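# Move wooden block from bench onto cart floor

## Task

Lift the wooden block from the bench and place it lying flat on the cart's floor, at the handle end next to the profiles. Keep the drop flap open, and do not undo anything that was already in place. Finish with both grippers empty and clear of the cart and the robot touching nothing, upright and not leaning or fallen.

## Robot and tools

ROBOT. A Rainbow Robotics RB-Y1 runs in a physics simulator. It has a base on two drive wheels plus two rear casters, a folding torso (squat, shift, pitch, yaw), a head with pan and tilt, and two 7-joint arms, each ending in a parallel gripper. The base is 0.58 m wide and extends 0.10 m in front of the drive axle and 0.57 m behind it. Spinning in place sweeps a 0.58 m radius. Each wrist has a camera in a case that sticks out sideways and can collide with things. The three cameras are head_camera (896x504), left_wrist_camera and right_wrist_camera (644x364).

FRAMES. All positions are in metres. In the base frame the origin is on the floor between the drive wheels, x points forward, y left and z up. The left_hand and right_hand lines give the point midway between that gripper's pads. The fingers point along the hand's -z axis and close along its x axis. chest is a spine point 0.08 m below the shoulders. base_odometry is measured from where the base stood at scene start and counts wheel turns only, so wheel slip shows up as travel. Its heading is in rad, positive to the left.

move. Every key except cameras and blocking belongs to the action. Allowed combinations: base and/or joints (optionally with min_time_s or contact_limits); target alone or with min_time_s; or contact_limits alone. A call with no action only reports state and images.
- base: a single velocity command {"x_m_s", "turn_rad_s", "for_s"}, not a position. x_m_s is forward speed in m/s: 0, or 0.005 to 0.4 in magnitude, negative to reverse. turn_rad_s is rad/s with positive turning left: 0, or 0.02 to 1.509 in magnitude. for_s is 0.1 to 5 s. A key left out counts as 0. The base cannot move sideways. It accelerates at 0.4 m/s² (turns 0.5 rad/s²) and coasts to a stop up to 1 s after for_s (3.1 s for turns). If |x|+0.27|turn| is above 0.4, both are scaled down together. Distance is roughly speed times for_s.
- joints: a map of absolute targets by joint name, in rad (grippers in metres of opening, 0 to 0.1). These are not offsets. Ranges: torso_squat_rad 0..1.2 (larger lowers the chest); torso_shift_rad -0.3..0.6 (+ moves the hips forward); torso_pitch_rad -0.2..1.4 (+ bows forward); torso_yaw_rad -1.5..1.5 (+ left; raise both arms sideways by at least 0.2 rad first). Combined torso limits: squat+shift<=1.52; squat-shift+pitch<=1.57; shift+0.5pitch-0.4squat<=0.7; shift+0.3pitch-0.5squat<=0.39. Shoulder pitch is ±2.356 on both arms, and negative swings the arm forward and up. left_shoulder_roll_rad is 0..3.141 and right_shoulder_roll_rad is -3.141..0; both lift the arm outward. Shoulder yaw is ±2.094. Elbow is -2.617..0.01, and negative bends it. Forearm roll is ±3.141, wrist pitch -1.57..1.919 and hand roll ±2.705. head_pan_rad is -0.523..0.523 (+ left) and head_tilt_rad is -0.35..1.57 (+ looks down).
- target: an absolute pose for one hand: side "left"/"right", plus x, y, z in base-frame metres (-3..3) and quat_wxyz written the way the hand lines print it. It is solved once into joint angles, so the hand moves along an arc. Split long moves into shorter steps. The hand status reads reached (within 10 mm and 2°), short with the remaining error, or refused with a reason. A target is refused while another move is still running.
- min_time_s: 0.1..8 s, the minimum duration of each arm, head and torso motion.
- contact_limits: gripper current caps in mA, 200..672.5, keyed left_gripper_m/right_gripper_m. A cap persists until changed and also weakens a grip already held.
- blocking: true (the default) waits until everything is at rest. false returns after about 0.5 s. A new move replaces only the parts it names.
- cameras: a list of names, [] for none, or all (the default).

OTHER TOOLS. wait{seconds 0..10} lets time pass and returns state. stop brakes every running motion. zoom_image{camera, region [x0,y0,x1,y1]} gives a closer view of up to 504x504 px of that camera's latest image. finished_scene{scene 1..2} ends the scene permanently. read_manual returns only licence text.

RESULTS. The move line reads done or the worst status. Joint and base statuses: moving, done, off_target (stopped away from the target and may still be pushing), time_out, contact_stop (torso only), limit_stop_at_<name> (self-collision guard or limit), not_followed (the arm-collision check withheld the command) and torque_fault. A time_out or contact_stop halts that whole group (torso, left arm or right arm). After a refusal or an unplanned stop, the rest of that reply's move, wait and finished_scene calls are skipped. on_its_own lists things you did not command. lidar_m gives 12 sectors of 30° each: 1st ahead, 4th left, 7th behind, 10th right; "-" means nothing seen. Also reported: motor_effort (wheels, %, peak in brackets; over about 30 at rest suggests pushing), wheel_motors_off, joint torques and external torques, wrist force and torque (uncalibrated), and motor temperatures.

GRIPPING. Command an opening at least 5 mm narrower than the object; each pad then squeezes with about 44-55 N, and off_target is normal. Each arm carries up to 3 kg.

AVOID. Do not drop the block, release it while moving, or slam it down. Do not let the arms strike or squeeze each other, including grippers and camera cases; about 0.5 rad of outward shoulder roll keeps the hands apart. The base does not stop at furniture and its upper body can catch on edges and tip. Heavy loads or reach far in front, or hard braking, can topple the robot. Contact torque at a joint's limit causes a 10 s torque fault. Long stretched or loaded holds heat motors, braking the arm at 80 °C. A stalled wheel cuts the wheel motors for 2 s. Time passes while you think.

Each tool is called after "Request:" as a command line: name --argument value for each argument, lists and objects as JSON in quotes; but a table of rows of numbers goes row by row, as --pt "numbers of a row", without its own name.

## Session

Request:
move --joints '{"head_tilt_rad":0.75}'

Scene clock: 0.87 s.
Joint torques (N m): left_arm=[-1.61 -0.52 1.04 -0.55 0 -0.58 0.05] | right_arm=[-3.98 -0.3 -0.43 -1.3 -0.05 -0.56 -0.08]
External joint torques (N m): left_arm=[-0.23 -0.66 1.03 0.01 -0.01 -0.15 0.06] | right_arm=[-0.38 0.81 -0.39 0.33 -0.12 0.04 -0.09]
Motor temperatures (°C): left_arm=[30 28 32 36 34 33 38] | right_arm=[34 30 32 30 35 36 34]
Wrist force (N): left_arm=[-0.2 0.6 -7.5] | right_arm=[-2.9 1.3 -4.9]
Wrist torque (N m): left_arm=[-0.21 0.12 0.12] | right_arm=[-0.12 -0.12 -0.07]
Wrist force, peak (N): left_arm=[0.1 1.6 -7.9] | right_arm=[-2.9 0.8 -5.4]
move: done
base_odometry: x=+0.000 y=+0.000 heading=+0.000
lidar_m: 0.75 1.03 1.57 4.57 1.51 1.08 1.02 1.07 1.44 3.63 1.09 0.78
base_status: not commanded
joint_positions: torso_squat_rad=+0.350 torso_shift_rad=+0.000 torso_pitch_rad=+0.000 torso_yaw_rad=+0.000 left_shoulder_pitch_rad=+0.037 left_shoulder_roll_rad=+0.004 left_shoulder_yaw_rad=-0.043 left_elbow_rad=-0.196 left_forearm_roll_rad=-0.014 left_wrist_pitch_rad=+0.002 left_hand_roll_rad=+0.027 left_gripper_m=+0.099 right_shoulder_pitch_rad=-0.040 right_shoulder_roll_rad=-0.021 right_shoulder_yaw_rad=-0.018 right_elbow_rad=-0.235 right_forearm_roll_rad=+0.049 right_wrist_pitch_rad=-0.014 right_hand_roll_rad=+0.035 right_gripper_m=+0.099 head_pan_rad=+0.000 head_tilt_rad=+0.750
joint_status: all done
wheel_motors_off: 0
motor_effort: left_wheel=+0(1) right_wheel=+0(2)
chest: x=-0.2280 y=+0.0001 z=+1.2475 quat_wxyz=(+1.000, +0.000, +0.000, +0.000) (m; base frame)
left_hand: x=-0.1598 y=+0.2200 z=+0.5653 quat_wxyz=(+0.997, +0.000, -0.079, -0.009) (m; base frame)
right_hand: x=-0.0823 y=-0.2360 z=+0.5770 quat_wxyz=(+0.989, -0.016, -0.142, +0.041) (m; base frame)
pictures: head_camera, left_wrist_camera, right_wrist_camera
camera_calibration:
head_camera: T_world_to_cam=[[-0.00287247, -0.999504, -0.0313571, 0.0440107], [-0.638739, 0.0259608, -0.768985, 1.03318], [0.769418, 0.0178201, -0.638497, 1.02793], [0, 0, 0, 1]] pos_world=[-0.130844, -0.00115112, 1.45221]
left_wrist_camera: T_world_to_cam=[[0.988724, 0.00955725, 0.149443, 0.0708295], [-0.0605519, -0.88722, 0.457355, -0.0439141], [0.13696, -0.461247, -0.876637, 0.69141], [0, 0, 0, 1]] pos_world=[-0.167385, 0.279272, 0.615616]
right_wrist_camera: T_world_to_cam=[[-0.945892, -0.11441, -0.303643, 0.0691098], [-0.245093, 0.865166, 0.437513, -0.0414065], [0.212646, 0.488261, -0.846394, 0.69334], [0, 0, 0, 1]] pos_world=[-0.0922137, -0.2948, 0.62594]

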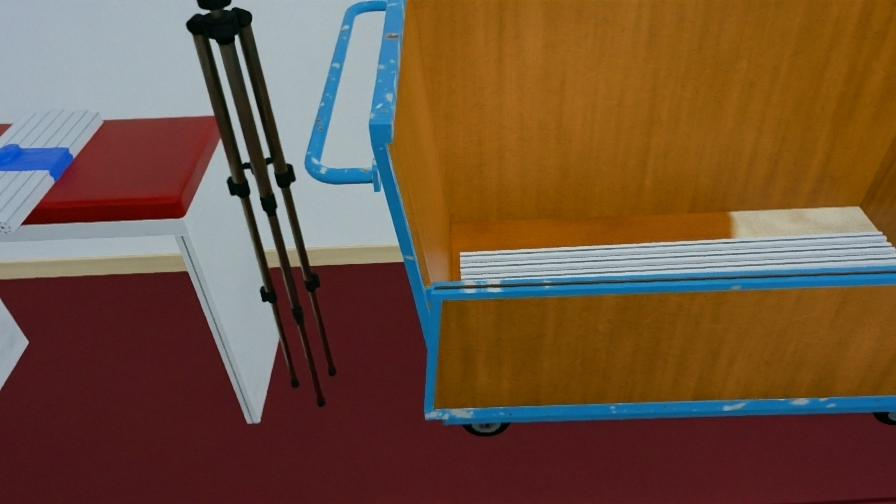

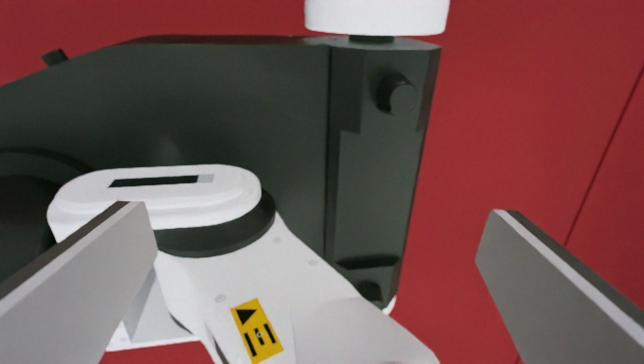

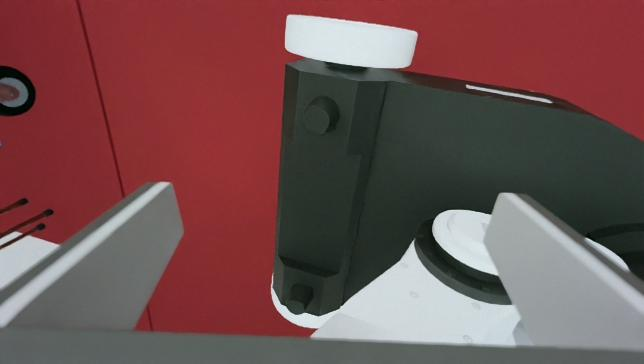

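Request:
move --joints '{"head_tilt_rad":0.65,"head_pan_rad":0.52}' --cameras '["head_camera"]'

Request:
move --joints '{"head_tilt_rad":0.7,"head_pan_rad":-0.5}' --cameras '["head_camera"]'

Scene clock: 2.70 s.
Joint torques (N m): left_arm=[-1.75 -0.62 0.59 -0.53 -0.03 -0.71 -0.01] | right_arm=[-3.76 -0.12 -0.33 -1.58 -0.01 -0.54 -0.12]
External joint torques (N m): left_arm=[-0.37 -0.76 0.58 0.03 -0.03 -0.29 0] | right_arm=[-0.16 1 -0.29 0.05 -0.07 0.06 -0.13]
Motor temperatures (°C): left_arm=[30 28 32 36 34 33 38] | right_arm=[34 30 32 30 35 36 34]
Wrist force (N): left_arm=[-0.2 1.7 -6.7] | right_arm=[-2.4 1.0 -4.9]
Wrist torque (N m): left_arm=[-0.34 0.15 0.09] | right_arm=[-0.07 -0.07 -0.11]
Wrist force, peak (N): left_arm=[-0.7 1.3 -8.3] | right_arm=[-2.9 1.1 -5.5]
move: done
base_odometry: x=+0.000 y=+0.000 heading=+0.000
lidar_m: 0.74 1.03 1.55 4.58 1.50 1.07 1.02 1.08 1.43 3.62 1.11 0.78
base_status: not commanded
joint_positions: torso_squat_rad=+0.350 torso_shift_rad=+0.000 torso_pitch_rad=+0.000 torso_yaw_rad=+0.000 left_shoulder_pitch_rad=+0.037 left_shoulder_roll_rad=+0.004 left_shoulder_yaw_rad=-0.043 left_elbow_rad=-0.196 left_forearm_roll_rad=-0.014 left_wrist_pitch_rad=+0.002 left_hand_roll_rad=+0.027 left_gripper_m=+0.099 right_shoulder_pitch_rad=-0.040 right_shoulder_roll_rad=-0.021 right_shoulder_yaw_rad=-0.018 right_elbow_rad=-0.235 right_forearm_roll_rad=+0.049 right_wrist_pitch_rad=-0.014 right_hand_roll_rad=+0.035 right_gripper_m=+0.099 head_pan_rad=+0.520 head_tilt_rad=+0.650
joint_status: all done
wheel_motors_off: 0
motor_effort: left_wheel=+0(1) right_wheel=+1(1)
chest: x=-0.2280 y=+0.0001 z=+1.2475 quat_wxyz=(+1.000, +0.000, +0.000, +0.000) (m; base frame)
left_hand: x=-0.1598 y=+0.2200 z=+0.5653 quat_wxyz=(+0.997, +0.000, -0.079, -0.009) (m; base frame)
right_hand: x=-0.0823 y=-0.2360 z=+0.5770 quat_wxyz=(+0.989, -0.016, -0.142, +0.041) (m; base frame)
pictures: head_camera
camera_calibration:
head_camera: T_world_to_cam=[[0.496827, -0.867277, -0.0315121, 0.147145], [-0.497899, -0.255109, -0.828864, 1.14888], [0.710816, 0.427492, -0.558562, 0.900037], [0, 0, 0, 1]] pos_world=[-0.140838, 0.035948, 1.45963]

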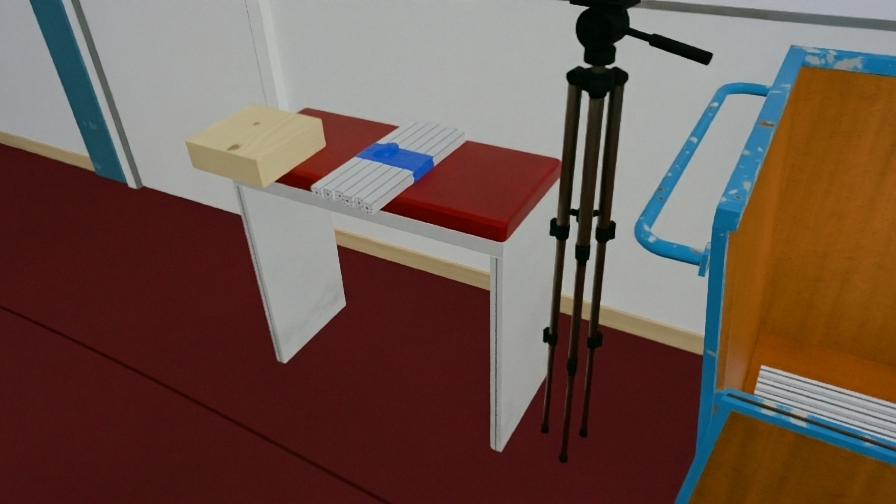

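Scene clock: 4.03 s.
Joint torques (N m): left_arm=[-1.61 -0.78 0.64 -0.51 0.05 -0.66 -0.08] | right_arm=[-3.98 -0.24 -0.75 -1.33 -0.05 -0.55 0]
External joint torques (N m): left_arm=[-0.23 -0.93 0.63 0.05 0.04 -0.23 -0.07] | right_arm=[-0.38 0.88 -0.71 0.3 -0.12 0.05 -0.01]
Motor temperatures (°C): left_arm=[30 28 32 36 34 33 38] | right_arm=[34 30 32 30 35 36 34]
Wrist force (N): left_arm=[-0.4 1.8 -7.5] | right_arm=[-2.7 0.6 -4.9]
Wrist torque (N m): left_arm=[-0.36 0.08 0.11] | right_arm=[-0.03 -0.11 -0.07]
Wrist force, peak (N): left_arm=[-0.2 1.6 -8.0] | right_arm=[-3.1 1.2 -5.0]
move: done
base_odometry: x=+0.000 y=+0.000 heading=+0.000
lidar_m: 0.74 1.04 1.57 4.57 1.52 1.09 1.02 1.08 1.44 3.61 1.10 0.78
base_status: not commanded
joint_positions: torso_squat_rad=+0.350 torso_shift_rad=+0.000 torso_pitch_rad=+0.000 torso_yaw_rad=+0.000 left_shoulder_pitch_rad=+0.037 left_shoulder_roll_rad=+0.004 left_shoulder_yaw_rad=-0.043 left_elbow_rad=-0.196 left_forearm_roll_rad=-0.014 left_wrist_pitch_rad=+0.002 left_hand_roll_rad=+0.027 left_gripper_m=+0.099 right_shoulder_pitch_rad=-0.040 right_shoulder_roll_rad=-0.021 right_shoulder_yaw_rad=-0.018 right_elbow_rad=-0.235 right_forearm_roll_rad=+0.049 right_wrist_pitch_rad=-0.014 right_hand_roll_rad=+0.035 right_gripper_m=+0.099 head_pan_rad=-0.500 head_tilt_rad=+0.700
joint_status: all done
wheel_motors_off: 0
motor_effort: left_wheel=+1(1) right_wheel=+0(2)
chest: x=-0.2280 y=+0.0001 z=+1.2475 quat_wxyz=(+1.000, +0.000, +0.000, +0.000) (m; base frame)
left_hand: x=-0.1598 y=+0.2200 z=+0.5653 quat_wxyz=(+0.997, +0.000, -0.079, -0.009) (m; base frame)
right_hand: x=-0.0823 y=-0.2360 z=+0.5770 quat_wxyz=(+0.989, -0.016, -0.142, +0.041) (m; base frame)
pictures: head_camera
camera_calibration:
head_camera: T_world_to_cam=[[-0.480297, -0.876541, -0.0314578, -0.054214], [-0.513621, 0.310148, -0.800001, 1.10379], [0.710991, -0.368081, -0.599173, 0.958982], [0, 0, 0, 1]] pos_world=[-0.140939, -0.036874, 1.45592]

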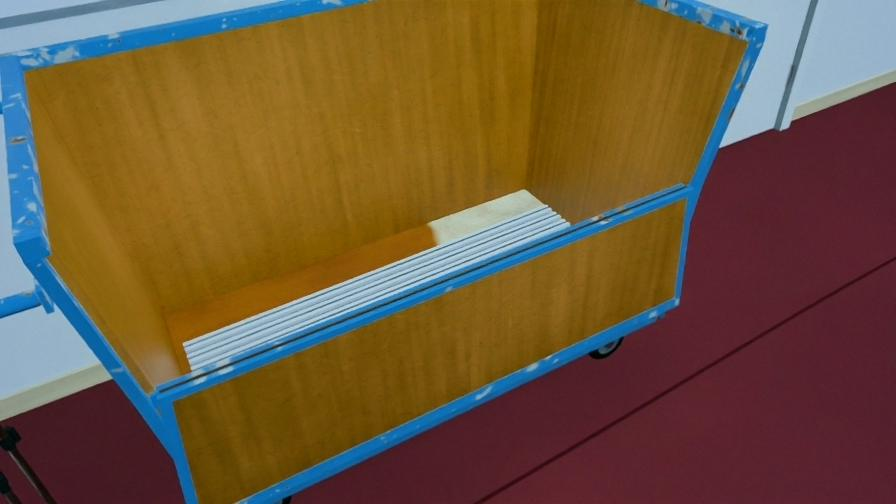

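Request:
move --base '{"x_m_s":0.3,"for_s":1.4}' --joints '{"torso_squat_rad":0,"head_pan_rad":0,"head_tilt_rad":0.9}' --cameras '["head_camera"]'

Request:
move --joints '{"head_pan_rad":0.5,"head_tilt_rad":0.6}' --cameras '["head_camera"]'

Request:
zoom_image --camera "head_camera" --region '[0, 50, 400, 350]'

Scene clock: 13.83 s.
Joint torques (N m): left_arm=[-1.28 -0.48 0.68 -0.57 -0.13 -0.6 -0.05] | right_arm=[-3.53 -0.76 -0.51 -1.15 -0.14 -0.5 0.03]
External joint torques (N m): left_arm=[0.1 -0.63 0.67 -0.02 -0.13 -0.18 -0.04] | right_arm=[0.07 0.36 -0.47 0.48 -0.2 0.09 0.01]
Motor temperatures (°C): left_arm=[30 28 32 36 34 33 38] | right_arm=[34 30 32 30 35 36 34]
Wrist force (N): left_arm=[-0.6 1.6 -7.0] | right_arm=[-2.4 1.1 -4.5]
Wrist torque (N m): left_arm=[-0.34 0.07 0.08] | right_arm=[-0.09 -0.05 -0.11]
Wrist force, peak (N): left_arm=[0.3 1.3 -8.6] | right_arm=[-2.9 1.6 -5.4]
move: done
base_odometry: x=+0.420 y=+0.000 heading=+0.000
lidar_m: 0.32 0.32 0.73 3.88 2.14 1.51 1.44 1.51 2.03 4.96 0.49 0.34
base_status: done (sent for 1.4 of 1.4 s)
joint_positions: torso_squat_rad=+0.000 torso_shift_rad=+0.000 torso_pitch_rad=+0.000 torso_yaw_rad=+0.000 left_shoulder_pitch_rad=+0.037 left_shoulder_roll_rad=+0.004 left_shoulder_yaw_rad=-0.043 left_elbow_rad=-0.196 left_forearm_roll_rad=-0.014 left_wrist_pitch_rad=+0.002 left_hand_roll_rad=+0.027 left_gripper_m=+0.099 right_shoulder_pitch_rad=-0.040 right_shoulder_roll_rad=-0.021 right_shoulder_yaw_rad=-0.018 right_elbow_rad=-0.235 right_forearm_roll_rad=+0.049 right_wrist_pitch_rad=-0.014 right_hand_roll_rad=+0.035 right_gripper_m=+0.099 head_pan_rad=+0.000 head_tilt_rad=+0.900
joint_status: all done
wheel_motors_off: 0
motor_effort: left_wheel=-2(23) right_wheel=+1(55)
chest: x=-0.2279 y=+0.0001 z=+1.2899 quat_wxyz=(+1.000, +0.000, +0.000, +0.000) (m; base frame)
left_hand: x=-0.1597 y=+0.2200 z=+0.6077 quat_wxyz=(+0.997, +0.000, -0.079, -0.009) (m; base frame)
right_hand: x=-0.0823 y=-0.2360 z=+0.6195 quat_wxyz=(+0.989, -0.016, -0.142, +0.041) (m; base frame)
pictures: head_camera
camera_calibration:
head_camera: T_world_to_cam=[[-0.00753289, -0.999504, -0.0305745, 0.0432144], [-0.746573, 0.0259626, -0.664796, 0.88839], [0.665261, 0.0178183, -0.746399, 1.19423], [0, 0, 0, 1]] pos_world=[-0.130904, -0.00115111, 1.48329]

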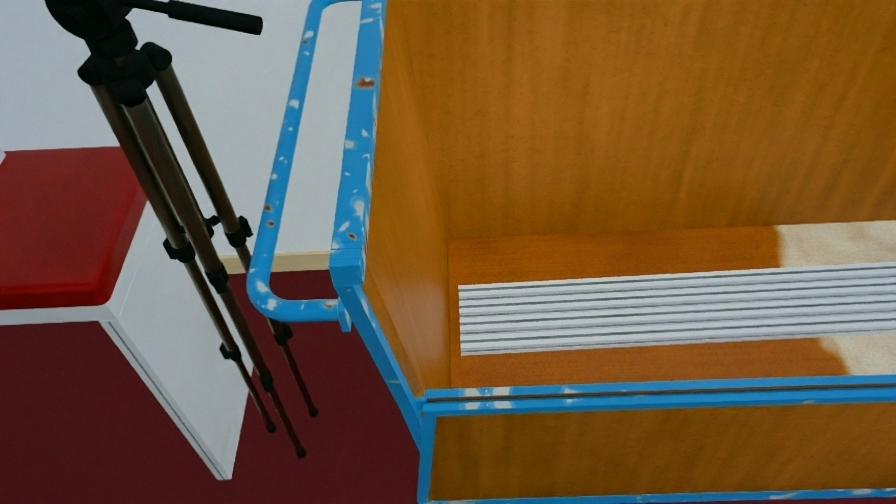

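Scene clock: 14.83 s.
Joint torques (N m): left_arm=[-1.19 -0.71 0.47 -0.6 -0.09 -0.7 -0.02] | right_arm=[-3.15 -0.47 -0.8 -1.29 -0.08 -0.51 -0.03]
External joint torques (N m): left_arm=[0.19 -0.86 0.46 -0.05 -0.1 -0.28 -0.01] | right_arm=[0.45 0.65 -0.76 0.34 -0.15 0.09 -0.04]
Motor temperatures (°C): left_arm=[30 28 32 36 34 33 38] | right_arm=[34 30 32 30 35 36 34]
Wrist force (N): left_arm=[-0.1 1.4 -7.6] | right_arm=[-2.3 0.7 -5.1]
Wrist torque (N m): left_arm=[-0.29 0.12 0.13] | right_arm=[-0.05 -0.07 -0.12]
Wrist force, peak (N): left_arm=[-0.8 0.8 -8.4] | right_arm=[-2.9 0.8 -5.3]
move: done
base_odometry: x=+0.420 y=+0.000 heading=+0.000
lidar_m: 0.32 0.33 0.71 3.89 2.13 1.52 1.45 1.50 2.01 4.95 0.49 0.34
base_status: not commanded
joint_positions: torso_squat_rad=+0.000 torso_shift_rad=+0.000 torso_pitch_rad=+0.000 torso_yaw_rad=+0.000 left_shoulder_pitch_rad=+0.037 left_shoulder_roll_rad=+0.004 left_shoulder_yaw_rad=-0.043 left_elbow_rad=-0.196 left_forearm_roll_rad=-0.014 left_wrist_pitch_rad=+0.002 left_hand_roll_rad=+0.027 left_gripper_m=+0.099 right_shoulder_pitch_rad=-0.040 right_shoulder_roll_rad=-0.021 right_shoulder_yaw_rad=-0.018 right_elbow_rad=-0.235 right_forearm_roll_rad=+0.049 right_wrist_pitch_rad=-0.014 right_hand_roll_rad=+0.035 right_gripper_m=+0.099 head_pan_rad=+0.500 head_tilt_rad=+0.600
joint_status: all done
wheel_motors_off: 0
motor_effort: left_wheel=-1(2) right_wheel=-1(2)
chest: x=-0.2279 y=+0.0001 z=+1.2899 quat_wxyz=(+1.000, +0.000, +0.000, +0.000) (m; base frame)
left_hand: x=-0.1597 y=+0.2200 z=+0.6077 quat_wxyz=(+0.997, +0.000, -0.079, -0.009) (m; base frame)
right_hand: x=-0.0823 y=-0.2360 z=+0.6195 quat_wxyz=(+0.989, -0.016, -0.142, +0.041) (m; base frame)
pictures: head_camera
camera_calibration:
head_camera: T_world_to_cam=[[0.480747, -0.876293, -0.0315216, 0.145164], [-0.466052, -0.224903, -0.855695, 1.23072], [0.74275, 0.426064, -0.51652, 0.867637], [0, 0, 0, 1]] pos_world=[-0.140646, 0.0343292, 1.50585]

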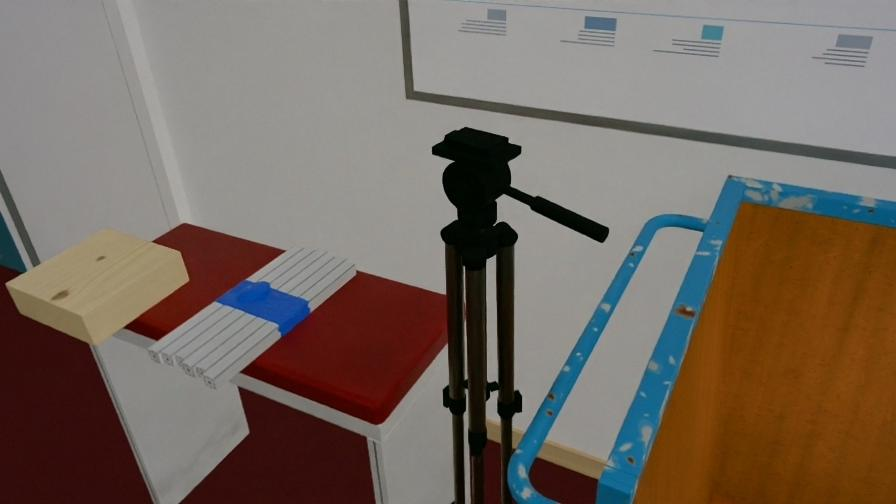

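Scaled by 1.260 from the camera's 896x504 image, which has a finer 1280x720 frame.

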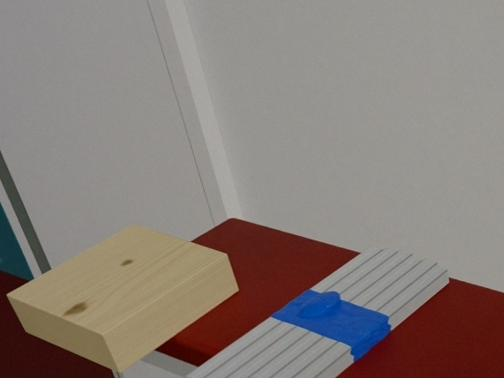

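Request:
move --base '{"x_m_s":-0.4,"for_s":1}' --joints '{"head_pan_rad":0,"head_tilt_rad":0.7}' --cameras '[]'

Request:
move --base '{"turn_rad_s":0.8,"for_s":1.963}' --cameras '[]'

Request:
move --base '{"x_m_s":0.4,"for_s":3.0}' --cameras '[]'

Request:
move --base '{"turn_rad_s":-0.8,"for_s":1.963}' --cameras '["head_camera"]'

Scene clock: 34.87 s.
Joint torques (N m): left_arm=[-1.87 -0.69 1.18 -0.49 -0.16 -0.64 -0.04] | right_arm=[-3.75 -0.63 -0.94 -1.52 -0.12 -0.46 -0.04]
External joint torques (N m): left_arm=[-0.48 -0.84 1.17 0.07 -0.16 -0.22 -0.04] | right_arm=[-0.15 0.49 -0.9 0.11 -0.18 0.14 -0.05]
Motor temperatures (°C): left_arm=[30 28 32 35 34 33 37] | right_arm=[34 30 32 30 35 36 34]
Wrist force (N): left_arm=[0.1 1.5 -7.3] | right_arm=[-2.2 1.1 -5.0]
Wrist torque (N m): left_arm=[-0.34 0.16 0.12] | right_arm=[-0.10 -0.05 -0.12]
Wrist force, peak (N): left_arm=[0.0 1.2 -8.5] | right_arm=[-3.1 1.5 -5.2]
move: done
base_odometry: x=+0.020 y=+0.000 heading=-0.002
lidar_m: 0.72 1.03 1.54 4.71 1.55 1.09 1.04 1.10 1.46 3.66 1.08 0.77
base_status: done (sent for 1 of 1 s)
joint_positions: torso_squat_rad=+0.000 torso_shift_rad=+0.000 torso_pitch_rad=+0.000 torso_yaw_rad=+0.000 left_shoulder_pitch_rad=+0.037 left_shoulder_roll_rad=+0.004 left_shoulder_yaw_rad=-0.043 left_elbow_rad=-0.196 left_forearm_roll_rad=-0.014 left_wrist_pitch_rad=+0.002 left_hand_roll_rad=+0.027 left_gripper_m=+0.099 right_shoulder_pitch_rad=-0.040 right_shoulder_roll_rad=-0.021 right_shoulder_yaw_rad=-0.018 right_elbow_rad=-0.235 right_forearm_roll_rad=+0.049 right_wrist_pitch_rad=-0.014 right_hand_roll_rad=+0.035 right_gripper_m=+0.099 head_pan_rad=+0.000 head_tilt_rad=+0.700
joint_status: all done
wheel_motors_off: 0
motor_effort: left_wheel=-27(31) right_wheel=+25(51)
chest: x=-0.2280 y=+0.0001 z=+1.2899 quat_wxyz=(+1.000, +0.000, +0.000, +0.000) (m; base frame)
left_hand: x=-0.1598 y=+0.2200 z=+0.6077 quat_wxyz=(+0.997, +0.000, -0.079, -0.009) (m; base frame)
right_hand: x=-0.0824 y=-0.2360 z=+0.6195 quat_wxyz=(+0.989, -0.016, -0.142, +0.041) (m; base frame)
pictures: none
No camera images: "cameras" was empty.

Scene clock: 38.80 s.
Joint torques (N m): left_arm=[-1.74 -0.73 0.47 -0.47 -0.11 -0.71 -0.02] | right_arm=[-3.56 -0.34 -0.66 -1.31 -0.04 -0.5 0.05]
External joint torques (N m): left_arm=[-0.36 -0.88 0.46 0.09 -0.11 -0.29 -0.01] | right_arm=[0.04 0.77 -0.62 0.32 -0.11 0.1 0.04]
Motor temperatures (°C): left_arm=[30 28 32 35 34 33 37] | right_arm=[34 30 32 30 35 36 34]
Wrist force (N): left_arm=[0.0 1.7 -7.6] | right_arm=[-2.9 1.1 -4.8]
Wrist torque (N m): left_arm=[-0.39 0.12 0.14] | right_arm=[-0.09 -0.14 -0.10]
Wrist force, peak (N): left_arm=[-0.7 1.5 -8.2] | right_arm=[-3.6 1.2 -5.0]
move: done
base_odometry: x=+0.020 y=+0.000 heading=+1.570
lidar_m: 4.51 1.53 1.10 1.04 1.08 1.45 3.76 1.08 0.78 0.74 1.03 1.55
base_status: done (sent for 1.97 of 1.97 s)
joint_positions: torso_squat_rad=+0.000 torso_shift_rad=+0.000 torso_pitch_rad=+0.000 torso_yaw_rad=+0.000 left_shoulder_pitch_rad=+0.037 left_shoulder_roll_rad=+0.004 left_shoulder_yaw_rad=-0.043 left_elbow_rad=-0.196 left_forearm_roll_rad=-0.014 left_wrist_pitch_rad=+0.002 left_hand_roll_rad=+0.027 left_gripper_m=+0.099 right_shoulder_pitch_rad=-0.040 right_shoulder_roll_rad=-0.021 right_shoulder_yaw_rad=-0.018 right_elbow_rad=-0.235 right_forearm_roll_rad=+0.049 right_wrist_pitch_rad=-0.014 right_hand_roll_rad=+0.035 right_gripper_m=+0.099 head_pan_rad=+0.000 head_tilt_rad=+0.700
joint_status: not commanded
wheel_motors_off: 0
motor_effort: left_wheel=+3(47) right_wheel=+24(55)
chest: x=-0.2280 y=+0.0001 z=+1.2899 quat_wxyz=(+1.000, +0.000, +0.000, +0.000) (m; base frame)
left_hand: x=-0.1598 y=+0.2200 z=+0.6077 quat_wxyz=(+0.997, +0.000, -0.079, -0.009) (m; base frame)
right_hand: x=-0.0824 y=-0.2360 z=+0.6195 quat_wxyz=(+0.989, -0.016, -0.142, +0.041) (m; base frame)
pictures: none
No camera images: "cameras" was empty.

Scene clock: 43.17 s.
Joint torques (N m): left_arm=[-0.9 -0.75 0.78 -0.42 -0.08 -0.67 0.01] | right_arm=[-3.08 -0.42 -0.52 -1.25 0 -0.64 0.04]
External joint torques (N m): left_arm=[0.48 -0.9 0.77 0.14 -0.09 -0.24 0.02] | right_arm=[0.51 0.7 -0.48 0.38 -0.06 -0.05 0.02]
Motor temperatures (°C): left_arm=[30 28 32 35 34 33 37] | right_arm=[34 30 32 30 35 36 34]
Wrist force (N): left_arm=[-0.5 1.1 -7.7] | right_arm=[-2.8 1.3 -4.6]
Wrist torque (N m): left_arm=[-0.27 0.10 0.11] | right_arm=[-0.12 -0.14 -0.10]
Wrist force, peak (N): left_arm=[-0.2 1.5 -8.5] | right_arm=[-3.2 1.1 -5.4]
move: done
base_odometry: x=+0.020 y=+1.200 heading=+1.572
lidar_m: 4.39 1.57 1.11 1.07 1.11 1.49 3.89 1.33 1.09 0.89 1.52 2.03
base_status: done (sent for 3 of 3 s)
joint_positions: torso_squat_rad=+0.000 torso_shift_rad=+0.000 torso_pitch_rad=+0.000 torso_yaw_rad=+0.000 left_shoulder_pitch_rad=+0.037 left_shoulder_roll_rad=+0.004 left_shoulder_yaw_rad=-0.043 left_elbow_rad=-0.196 left_forearm_roll_rad=-0.014 left_wrist_pitch_rad=+0.002 left_hand_roll_rad=+0.027 left_gripper_m=+0.099 right_shoulder_pitch_rad=-0.040 right_shoulder_roll_rad=-0.021 right_shoulder_yaw_rad=-0.018 right_elbow_rad=-0.235 right_forearm_roll_rad=+0.049 right_wrist_pitch_rad=-0.014 right_hand_roll_rad=+0.035 right_gripper_m=+0.099 head_pan_rad=+0.000 head_tilt_rad=+0.700
joint_status: not commanded
wheel_motors_off: 0
motor_effort: left_wheel=+17(50) right_wheel=-16(48)
chest: x=-0.2280 y=+0.0001 z=+1.2899 quat_wxyz=(+1.000, +0.000, +0.000, +0.000) (m; base frame)
left_hand: x=-0.1597 y=+0.2200 z=+0.6077 quat_wxyz=(+0.997, +0.000, -0.079, -0.009) (m; base frame)
right_hand: x=-0.0823 y=-0.2359 z=+0.6195 quat_wxyz=(+0.989, -0.016, -0.142, +0.041) (m; base frame)
pictures: none
No camera images: "cameras" was empty.

Scene clock: 47.10 s.
Joint torques (N m): left_arm=[-1.32 -0.86 0.82 -0.43 0.02 -0.67 -0.07] | right_arm=[-3.44 -0.42 -0.56 -1.28 -0.09 -0.56 -0.06]
External joint torques (N m): left_arm=[0.06 -1.01 0.81 0.13 0.02 -0.25 -0.06] | right_arm=[0.16 0.71 -0.52 0.35 -0.15 0.04 -0.07]
Motor temperatures (°C): left_arm=[30 28 32 35 34 33 37] | right_arm=[34 30 32 30 35 36 34]
Wrist force (N): left_arm=[0.1 1.9 -7.5] | right_arm=[-3.0 1.0 -4.3]
Wrist torque (N m): left_arm=[-0.39 0.18 0.07] | right_arm=[-0.11 -0.13 -0.08]
Wrist force, peak (N): left_arm=[0.0 1.7 -8.2] | right_arm=[-3.3 0.9 -5.6]
move: done
base_odometry: x=+0.019 y=+1.200 heading=-0.001
lidar_m: 0.87 1.52 2.02 4.40 1.58 1.12 1.07 1.12 1.49 3.77 1.31 1.08
base_status: done (sent for 1.97 of 1.97 s)
joint_positions: torso_squat_rad=+0.000 torso_shift_rad=+0.000 torso_pitch_rad=+0.000 torso_yaw_rad=+0.000 left_shoulder_pitch_rad=+0.037 left_shoulder_roll_rad=+0.004 left_shoulder_yaw_rad=-0.043 left_elbow_rad=-0.196 left_forearm_roll_rad=-0.014 left_wrist_pitch_rad=+0.002 left_hand_roll_rad=+0.027 left_gripper_m=+0.099 right_shoulder_pitch_rad=-0.040 right_shoulder_roll_rad=-0.021 right_shoulder_yaw_rad=-0.018 right_elbow_rad=-0.235 right_forearm_roll_rad=+0.049 right_wrist_pitch_rad=-0.014 right_hand_roll_rad=+0.035 right_gripper_m=+0.099 head_pan_rad=+0.000 head_tilt_rad=+0.700
joint_status: not commanded
wheel_motors_off: 0
motor_effort: left_wheel=+23(47) right_wheel=+3(50)
chest: x=-0.2280 y=+0.0001 z=+1.2899 quat_wxyz=(+1.000, +0.000, +0.000, +0.000) (m; base frame)
left_hand: x=-0.1597 y=+0.2201 z=+0.6077 quat_wxyz=(+0.997, +0.000, -0.079, -0.009) (m; base frame)
right_hand: x=-0.0823 y=-0.2359 z=+0.6195 quat_wxyz=(+0.989, -0.016, -0.142, +0.041) (m; base frame)
pictures: head_camera
camera_calibration:
head_camera: T_world_to_cam=[[-0.00129999, -0.999504, -0.0314624, 0.0457228], [-0.599497, 0.0259607, -0.799956, 1.12005], [0.800376, 0.0178217, -0.599233, 1.00294], [0, 0, 0, 1]] pos_world=[-0.131205, -0.00125113, 1.49842]

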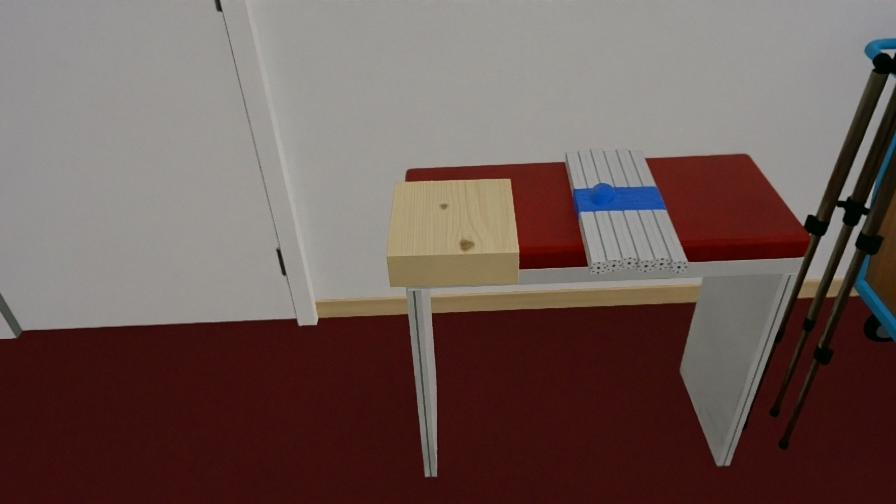

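Request:
move --joints '{"torso_pitch_rad":0.45,"head_tilt_rad":0.75,"left_gripper_m":0.05,"right_gripper_m":0.05,"left_shoulder_roll_rad":0.2,"right_shoulder_roll_rad":-0.2,"left_elbow_rad":-1.5,"right_elbow_rad":-1.5,"left_shoulder_pitch_rad":0.3,"right_shoulder_pitch_rad":0.3}' --cameras '[]'

Request:
move --target '{"side":"left","x":0.2,"y":0.28,"z":0.95,"quat_wxyz":[1,0,0,0]}' --cameras '[]'

Request:
move --target '{"side":"right","x":0.2,"y":-0.28,"z":0.95,"quat_wxyz":[1,0,0,0]}' --cameras '["head_camera"]'

Scene clock: 55.67 s.
Joint torques (N m): left_arm=[4.64 2.74 2.98 -6.29 -0.12 -1.65 0.01] | right_arm=[6.54 -4.69 -2.9 -6.34 -0.04 -1.31 -0.09]
External joint torques (N m): left_arm=[-0.31 -1.08 0.75 0.05 -0.15 -0.24 0.05] | right_arm=[1.1 -0.1 -0.08 -0.33 -0.18 0.01 -0.12]
Motor temperatures (°C): left_arm=[30 28 32 35 34 33 37] | right_arm=[34 30 32 30 35 36 34]
Wrist force (N): left_arm=[-3.3 0.2 -5.6] | right_arm=[-4.7 2.9 -3.4]
Wrist torque (N m): left_arm=[-0.23 -0.06 0.11] | right_arm=[-0.25 -0.24 -0.11]
Wrist force, peak (N): left_arm=[-0.3 1.4 -8.6] | right_arm=[-5.3 3.2 -3.9]
move: done
base_odometry: x=+0.019 y=+1.200 heading=-0.001
lidar_m: 0.87 1.53 2.03 4.39 1.57 1.12 1.06 1.12 1.49 3.78 1.32 1.08
base_status: not commanded
joint_positions: torso_squat_rad=+0.000 torso_shift_rad=+0.000 torso_pitch_rad=+0.450 torso_yaw_rad=+0.000 left_shoulder_pitch_rad=+0.300 left_shoulder_roll_rad=+0.200 left_shoulder_yaw_rad=-0.043 left_elbow_rad=-1.500 left_forearm_roll_rad=-0.014 left_wrist_pitch_rad=+0.002 left_hand_roll_rad=+0.027 left_gripper_m=+0.050 right_shoulder_pitch_rad=+0.300 right_shoulder_roll_rad=-0.200 right_shoulder_yaw_rad=-0.018 right_elbow_rad=-1.500 right_forearm_roll_rad=+0.049 right_wrist_pitch_rad=-0.014 right_hand_roll_rad=+0.035 right_gripper_m=+0.050 head_pan_rad=+0.000 head_tilt_rad=+0.750
joint_status: all done
wheel_motors_off: 0
motor_effort: left_wheel=+21(25) right_wheel=+3(8)
chest: x=-0.0934 y=+0.0001 z=+1.2591 quat_wxyz=(+0.975, +0.000, +0.223, +0.000) (m; base frame)
left_hand: x=+0.0907 y=+0.3130 z=+0.7394 quat_wxyz=(+0.926, +0.064, -0.366, -0.064) (m; base frame)
right_hand: x=+0.0952 y=-0.3430 z=+0.7480 quat_wxyz=(+0.917, -0.109, -0.370, +0.097) (m; base frame)
pictures: none
No camera images: "cameras" was empty.

Scene clock: 57.57 s.
Joint torques (N m): left_arm=[-6.57 6.81 6.82 -6.03 -0.27 -0.69 -0.11] | right_arm=[6.07 -5 -3.03 -6.24 0.03 -1.31 0.06]
External joint torques (N m): left_arm=[1.38 -2.07 0.75 0.6 -0.29 -0.61 -0.11] | right_arm=[0.62 -0.41 -0.22 -0.23 -0.11 0.01 0.03]
Motor temperatures (°C): left_arm=[30 28 32 36 34 33 37] | right_arm=[34 30 32 30 35 36 34]
Wrist force (N): left_arm=[0.8 1.1 -6.9] | right_arm=[-4.9 2.9 -3.9]
Wrist torque (N m): left_arm=[-0.30 0.18 0.08] | right_arm=[-0.23 -0.25 -0.12]
Wrist force, peak (N): left_arm=[0.2 1.9 -8.4] | right_arm=[-5.3 3.0 -3.7]
move: done
base_odometry: x=+0.019 y=+1.200 heading=-0.001
lidar_m: 0.88 1.52 2.02 4.41 1.58 1.12 1.06 1.12 1.48 3.78 1.31 1.07
base_status: not commanded
joint_positions: torso_squat_rad=+0.000 torso_shift_rad=+0.000 torso_pitch_rad=+0.450 torso_yaw_rad=+0.000 left_shoulder_pitch_rad=-0.386 left_shoulder_roll_rad=+0.720 left_shoulder_yaw_rad=-0.037 left_elbow_rad=-2.164 left_forearm_roll_rad=+0.730 left_wrist_pitch_rad=+1.919 left_hand_roll_rad=+0.543 left_gripper_m=+0.050 right_shoulder_pitch_rad=+0.300 right_shoulder_roll_rad=-0.200 right_shoulder_yaw_rad=-0.018 right_elbow_rad=-1.500 right_forearm_roll_rad=+0.049 right_wrist_pitch_rad=-0.014 right_hand_roll_rad=+0.035 right_gripper_m=+0.050 head_pan_rad=+0.000 head_tilt_rad=+0.750
joint_status: all done
wheel_motors_off: 0
motor_effort: left_wheel=+19(25) right_wheel=+3(5)
chest: x=-0.0934 y=+0.0001 z=+1.2591 quat_wxyz=(+0.975, +0.000, +0.223, +0.000) (m; base frame)
left_hand: x=+0.2000 y=+0.2801 z=+0.9502 quat_wxyz=(+1.000, +0.000, +0.000, +0.000) (m; base frame)
left_hand_status: reached (checked arc, planned for 1.6 s): 0 mm and 0.0 deg off.
right_hand: x=+0.0952 y=-0.3430 z=+0.7480 quat_wxyz=(+0.917, -0.109, -0.370, +0.097) (m; base frame)
pictures: none
No camera images: "cameras" was empty.

Scene clock: 59.47 s.
Joint torques (N m): left_arm=[-7.03 7.09 7 -6.14 -0.2 -0.5 -0.15] | right_arm=[-7.48 -9.59 -4.49 -6.48 0.41 -0.22 0.27]
External joint torques (N m): left_arm=[0.92 -1.78 0.92 0.49 -0.22 -0.42 -0.15] | right_arm=[0.05 -0.22 1.38 -0.15 0.19 -0.18 0.27]
Motor temperatures (°C): left_arm=[30 28 32 36 34 33 37] | right_arm=[34 30 32 30 35 36 34]
Wrist force (N): left_arm=[1.0 1.0 -7.1] | right_arm=[-0.9 1.2 -5.1]
Wrist torque (N m): left_arm=[-0.30 0.20 0.04] | right_arm=[-0.12 0.02 -0.06]
Wrist force, peak (N): left_arm=[1.0 1.1 -8.6] | right_arm=[-6.3 3.4 -2.9]
move: done
base_odometry: x=+0.019 y=+1.200 heading=-0.001
lidar_m: 0.87 1.52 2.02 4.40 1.57 1.13 1.07 1.12 1.49 3.78 1.32 1.08
base_status: not commanded
joint_positions: torso_squat_rad=+0.000 torso_shift_rad=+0.000 torso_pitch_rad=+0.450 torso_yaw_rad=+0.000 left_shoulder_pitch_rad=-0.385 left_shoulder_roll_rad=+0.720 left_shoulder_yaw_rad=-0.037 left_elbow_rad=-2.164 left_forearm_roll_rad=+0.730 left_wrist_pitch_rad=+1.919 left_hand_roll_rad=+0.543 left_gripper_m=+0.050 right_shoulder_pitch_rad=-0.383 right_shoulder_roll_rad=-0.718 right_shoulder_yaw_rad=+0.034 right_elbow_rad=-2.165 right_forearm_roll_rad=-0.728 right_wrist_pitch_rad=+1.919 right_hand_roll_rad=-0.540 right_gripper_m=+0.050 head_pan_rad=+0.000 head_tilt_rad=+0.750
joint_status: all done
wheel_motors_off: 0
motor_effort: left_wheel=+20(21) right_wheel=+1(8)
chest: x=-0.0934 y=+0.0001 z=+1.2591 quat_wxyz=(+0.975, +0.000, +0.223, +0.000) (m; base frame)
left_hand: x=+0.2000 y=+0.2801 z=+0.9501 quat_wxyz=(+1.000, +0.000, +0.000, +0.000) (m; base frame)
right_hand: x=+0.1999 y=-0.2804 z=+0.9501 quat_wxyz=(+1.000, +0.000, -0.001, +0.000) (m; base frame)
right_hand_status: reached (checked arc, planned for 1.6 s): 0 mm and 0.1 deg off.
pictures: head_camera
camera_calibration:
head_camera: T_world_to_cam=[[-0.0162242, -0.999504, -0.0269847, 0.037908], [-0.909625, 0.0259591, -0.414619, 0.656603], [0.415114, 0.0178191, -0.909595, 1.23999], [0, 0, 0, 1]] pos_world=[0.0831395, -0.00125113, 1.40115]

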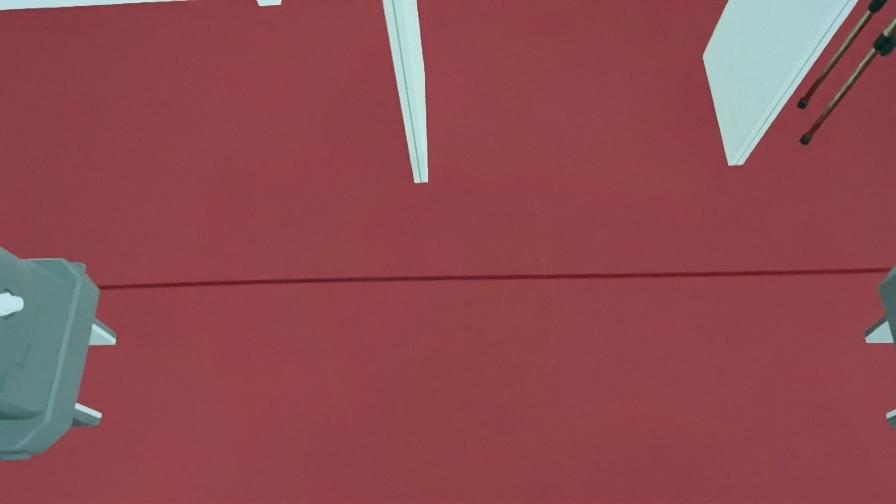

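Request:
move --base '{"x_m_s":0.25,"for_s":2.44}'

Scene clock: 63.87 s.
Joint torques (N m): left_arm=[-7.39 7.05 6.85 -6.14 -0.14 -0.42 -0.07] | right_arm=[-7.57 -9.65 -5.28 -6.57 0.33 0 0.23]
External joint torques (N m): left_arm=[0.56 -1.83 0.78 0.49 -0.16 -0.34 -0.07] | right_arm=[-0.04 -0.28 0.58 -0.24 0.11 0.03 0.23]
Motor temperatures (°C): left_arm=[30 28 32 36 34 33 37] | right_arm=[34 30 32 30 35 36 34]
Wrist force (N): left_arm=[0.7 1.1 -7.7] | right_arm=[-1.2 0.9 -4.9]
Wrist torque (N m): left_arm=[-0.29 0.21 0.08] | right_arm=[-0.09 -0.02 -0.08]
Wrist force, peak (N): left_arm=[1.3 1.3 -8.4] | right_arm=[-0.7 1.2 -5.8]
move: done
base_odometry: x=+0.628 y=+1.199 heading=-0.001
lidar_m: 0.44 0.28 1.20 3.06 2.47 1.77 1.68 1.75 2.33 1.15 0.67 0.84
base_status: done (sent for 2.43 of 2.43 s)
joint_positions: torso_squat_rad=+0.000 torso_shift_rad=+0.000 torso_pitch_rad=+0.450 torso_yaw_rad=+0.000 left_shoulder_pitch_rad=-0.385 left_shoulder_roll_rad=+0.720 left_shoulder_yaw_rad=-0.037 left_elbow_rad=-2.164 left_forearm_roll_rad=+0.730 left_wrist_pitch_rad=+1.919 left_hand_roll_rad=+0.543 left_gripper_m=+0.050 right_shoulder_pitch_rad=-0.383 right_shoulder_roll_rad=-0.718 right_shoulder_yaw_rad=+0.034 right_elbow_rad=-2.165 right_forearm_roll_rad=-0.728 right_wrist_pitch_rad=+1.919 right_hand_roll_rad=-0.540 right_gripper_m=+0.050 head_pan_rad=+0.000 head_tilt_rad=+0.750
joint_status: not commanded
wheel_motors_off: 0
motor_effort: left_wheel=-7(46) right_wheel=+6(40)
chest: x=-0.0934 y=+0.0001 z=+1.2591 quat_wxyz=(+0.975, +0.000, +0.223, +0.000) (m; base frame)
left_hand: x=+0.2000 y=+0.2801 z=+0.9500 quat_wxyz=(+1.000, +0.000, +0.000, +0.000) (m; base frame)
right_hand: x=+0.1999 y=-0.2804 z=+0.9501 quat_wxyz=(+1.000, +0.000, -0.001, +0.000) (m; base frame)
pictures: head_camera, left_wrist_camera, right_wrist_camera
camera_calibration:
head_camera: T_world_to_cam=[[-0.0162269, -0.999504, -0.0269848, 0.03791], [-0.909663, 0.02596, -0.414536, 0.656581], [0.415031, 0.0178204, -0.909633, 1.24001], [0, 0, 0, 1]] pos_world=[0.0832396, -0.00125113, 1.40115]
left_wrist_camera: T_world_to_cam=[[0.999604, 0.0268931, -0.00827907, -0.200179], [0.0276911, -0.887899, 0.459204, -0.163979], [0.00499842, -0.459251, -0.888292, 1.04403], [0, 0, 0, 1]] pos_world=[0.199422, 0.339259, 1.00105]
right_wrist_camera: T_world_to_cam=[[-0.999202, -0.0282273, -0.028257, 0.217415], [-0.0386603, 0.861221, 0.506759, -0.205211], [0.0100311, 0.507447, -0.861625, 1.03106], [0, 0, 0, 1]] pos_world=[0.198966, -0.340337, 0.99852]

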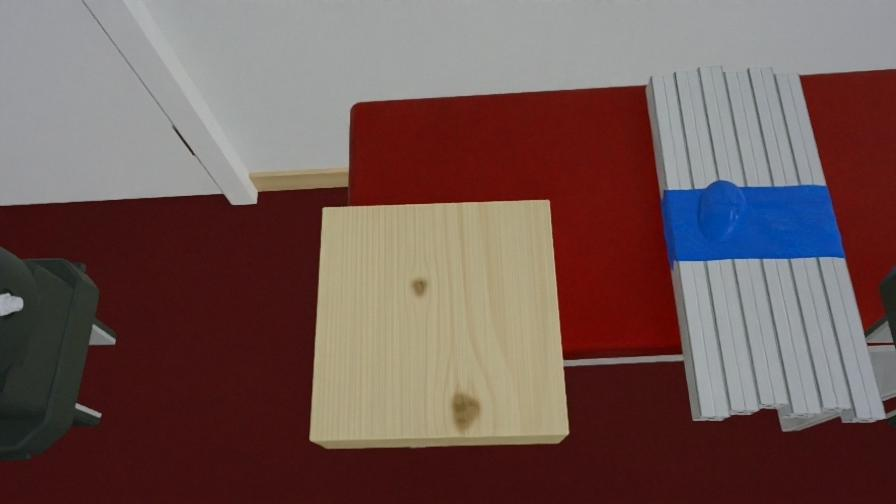

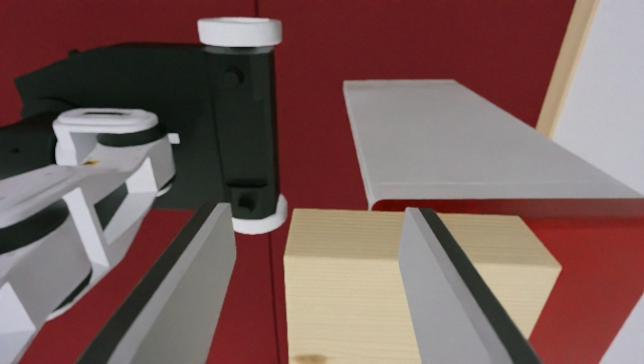

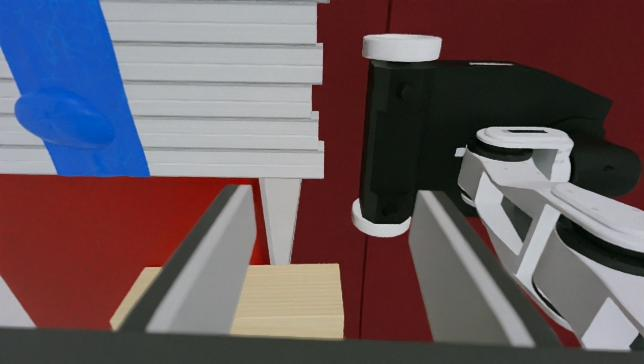

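Request:
move --target '{"side":"left","x":0.29,"y":0.2,"z":0.83,"quat_wxyz":[1,0,0,0]}' --cameras '[]'

Request:
move --target '{"side":"right","x":0.29,"y":-0.16,"z":0.83,"quat_wxyz":[1,0,0,0]}'

Scene clock: 71.87 s.
Joint torques (N m): left_arm=[-12.43 4.85 5.35 -7 0.05 0.1 -0.2] | right_arm=[-7.54 -10.01 -5.09 -6.86 0.19 0.06 0.2]
External joint torques (N m): left_arm=[1.57 -0.8 0.7 0.86 0.03 0.19 -0.2] | right_arm=[-0.02 -0.64 0.78 -0.53 -0.04 0.1 0.2]
Motor temperatures (°C): left_arm=[30 28 32 36 34 33 37] | right_arm=[34 30 32 30 35 36 34]
Wrist force (N): left_arm=[0.9 1.1 -8.0] | right_arm=[-0.9 0.9 -5.0]
Wrist torque (N m): left_arm=[-0.27 0.18 0.10] | right_arm=[-0.07 -0.01 -0.08]
Wrist force, peak (N): left_arm=[1.3 2.2 -8.3] | right_arm=[-1.0 1.1 -5.9]
move: done
base_odometry: x=+0.628 y=+1.199 heading=-0.002
lidar_m: 0.43 0.27 1.19 3.05 2.48 1.77 1.67 1.75 2.33 1.15 0.66 0.84
base_status: not commanded
joint_positions: torso_squat_rad=+0.000 torso_shift_rad=+0.000 torso_pitch_rad=+0.450 torso_yaw_rad=+0.000 left_shoulder_pitch_rad=-0.734 left_shoulder_roll_rad=+0.452 left_shoulder_yaw_rad=-0.311 left_elbow_rad=-1.438 left_forearm_roll_rad=+0.473 left_wrist_pitch_rad=+1.561 left_hand_roll_rad=+0.461 left_gripper_m=+0.050 right_shoulder_pitch_rad=-0.383 right_shoulder_roll_rad=-0.718 right_shoulder_yaw_rad=+0.034 right_elbow_rad=-2.165 right_forearm_roll_rad=-0.728 right_wrist_pitch_rad=+1.919 right_hand_roll_rad=-0.540 right_gripper_m=+0.050 head_pan_rad=+0.000 head_tilt_rad=+0.750
joint_status: all done
wheel_motors_off: 0
motor_effort: left_wheel=-7(9) right_wheel=+6(9)
chest: x=-0.0934 y=+0.0001 z=+1.2591 quat_wxyz=(+0.975, +0.000, +0.223, +0.000) (m; base frame)
left_hand: x=+0.2900 y=+0.1999 z=+0.8303 quat_wxyz=(+1.000, +0.000, +0.000, +0.000) (m; base frame)
left_hand_status: reached (checked arc, planned for 1.1 s): 0 mm and 0.1 deg off.
right_hand: x=+0.1999 y=-0.2804 z=+0.9501 quat_wxyz=(+1.000, +0.000, -0.001, +0.000) (m; base frame)
pictures: none
No camera images: "cameras" was empty.

Scene clock: 73.53 s.
Joint torques (N m): left_arm=[-12.78 4.55 5.22 -7.43 -0.12 0 -0.15] | right_arm=[-14.01 -5.2 -4.55 -7.25 0.2 0.33 0.25]
External joint torques (N m): left_arm=[1.22 -1.1 0.58 0.43 -0.14 0.09 -0.15] | right_arm=[0.15 -0.79 -0.53 0.3 -0.04 0.36 0.25]
Motor temperatures (°C): left_arm=[30 28 32 36 34 33 37] | right_arm=[34 30 32 30 35 36 34]
Wrist force (N): left_arm=[1.1 1.0 -8.2] | right_arm=[-1.1 0.4 -5.7]
Wrist torque (N m): left_arm=[-0.27 0.17 0.04] | right_arm=[0.00 -0.02 -0.10]
Wrist force, peak (N): left_arm=[1.1 1.5 -8.4] | right_arm=[-0.5 2.2 -5.5]
move: done
base_odometry: x=+0.628 y=+1.199 heading=-0.001
lidar_m: 0.41 0.28 1.20 3.07 2.49 1.75 1.67 1.75 2.32 1.14 0.66 0.85
base_status: not commanded
joint_positions: torso_squat_rad=+0.000 torso_shift_rad=+0.000 torso_pitch_rad=+0.450 torso_yaw_rad=+0.000 left_shoulder_pitch_rad=-0.734 left_shoulder_roll_rad=+0.452 left_shoulder_yaw_rad=-0.311 left_elbow_rad=-1.437 left_forearm_roll_rad=+0.473 left_wrist_pitch_rad=+1.561 left_hand_roll_rad=+0.461 left_gripper_m=+0.050 right_shoulder_pitch_rad=-0.778 right_shoulder_roll_rad=-0.388 right_shoulder_yaw_rad=+0.371 right_elbow_rad=-1.419 right_forearm_roll_rad=-0.436 right_wrist_pitch_rad=+1.572 right_hand_roll_rad=-0.537 right_gripper_m=+0.050 head_pan_rad=+0.000 head_tilt_rad=+0.750
joint_status: all done
wheel_motors_off: 0
motor_effort: left_wheel=-7(8) right_wheel=+6(11)
chest: x=-0.0934 y=+0.0001 z=+1.2591 quat_wxyz=(+0.975, +0.000, +0.223, +0.000) (m; base frame)
left_hand: x=+0.2900 y=+0.2000 z=+0.8303 quat_wxyz=(+1.000, +0.000, +0.000, +0.000) (m; base frame)
right_hand: x=+0.2895 y=-0.1598 z=+0.8306 quat_wxyz=(+1.000, +0.000, -0.001, +0.000) (m; base frame)
right_hand_status: reached (checked arc, planned for 1.1 s): 1 mm and 0.1 deg off.
pictures: head_camera, left_wrist_camera, right_wrist_camera
camera_calibration:
head_camera: T_world_to_cam=[[-0.0162279, -0.999504, -0.0269863, 0.0379106], [-0.909625, 0.0259632, -0.414619, 0.656603], [0.415114, 0.017819, -0.909595, 1.23999], [0, 0, 0, 1]] pos_world=[0.0831395, -0.00125111, 1.40115]
left_wrist_camera: T_world_to_cam=[[0.999605, 0.0269452, -0.00797116, -0.289263], [0.0275953, -0.887836, 0.459332, -0.182816], [0.00529972, -0.45937, -0.888229, 0.900307], [0, 0, 0, 1]] pos_world=[0.289422, 0.259058, 0.881346]
right_wrist_camera: T_world_to_cam=[[-0.999186, -0.0290868, -0.0279548, 0.306609], [-0.0392497, 0.861079, 0.506954, -0.244995], [0.00932559, 0.507639, -0.861519, 0.866201], [0, 0, 0, 1]] pos_world=[0.288665, -0.219839, 0.879021]

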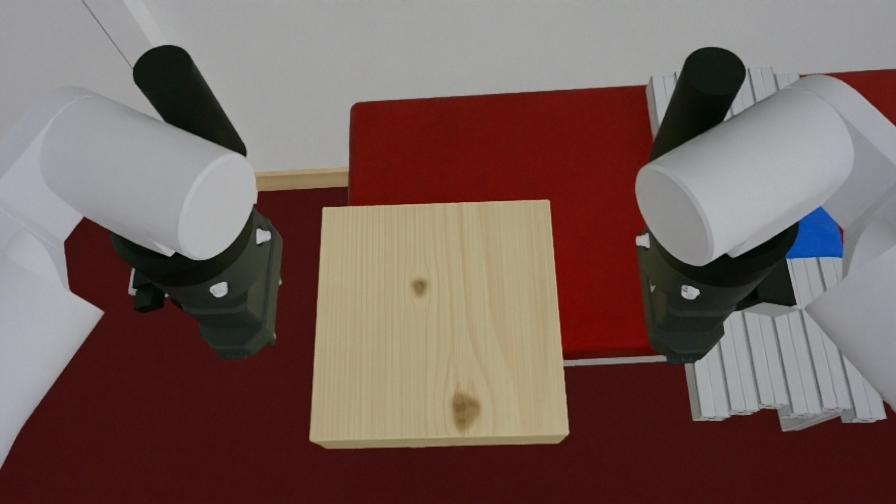

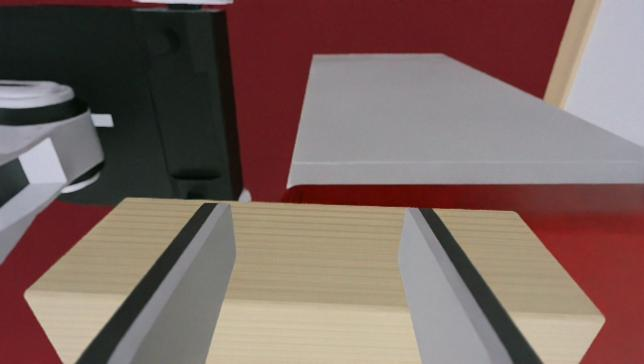

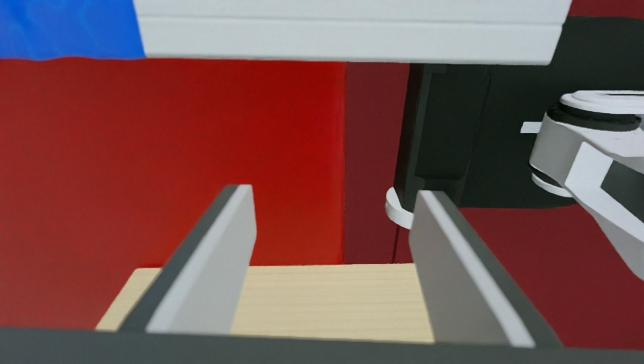

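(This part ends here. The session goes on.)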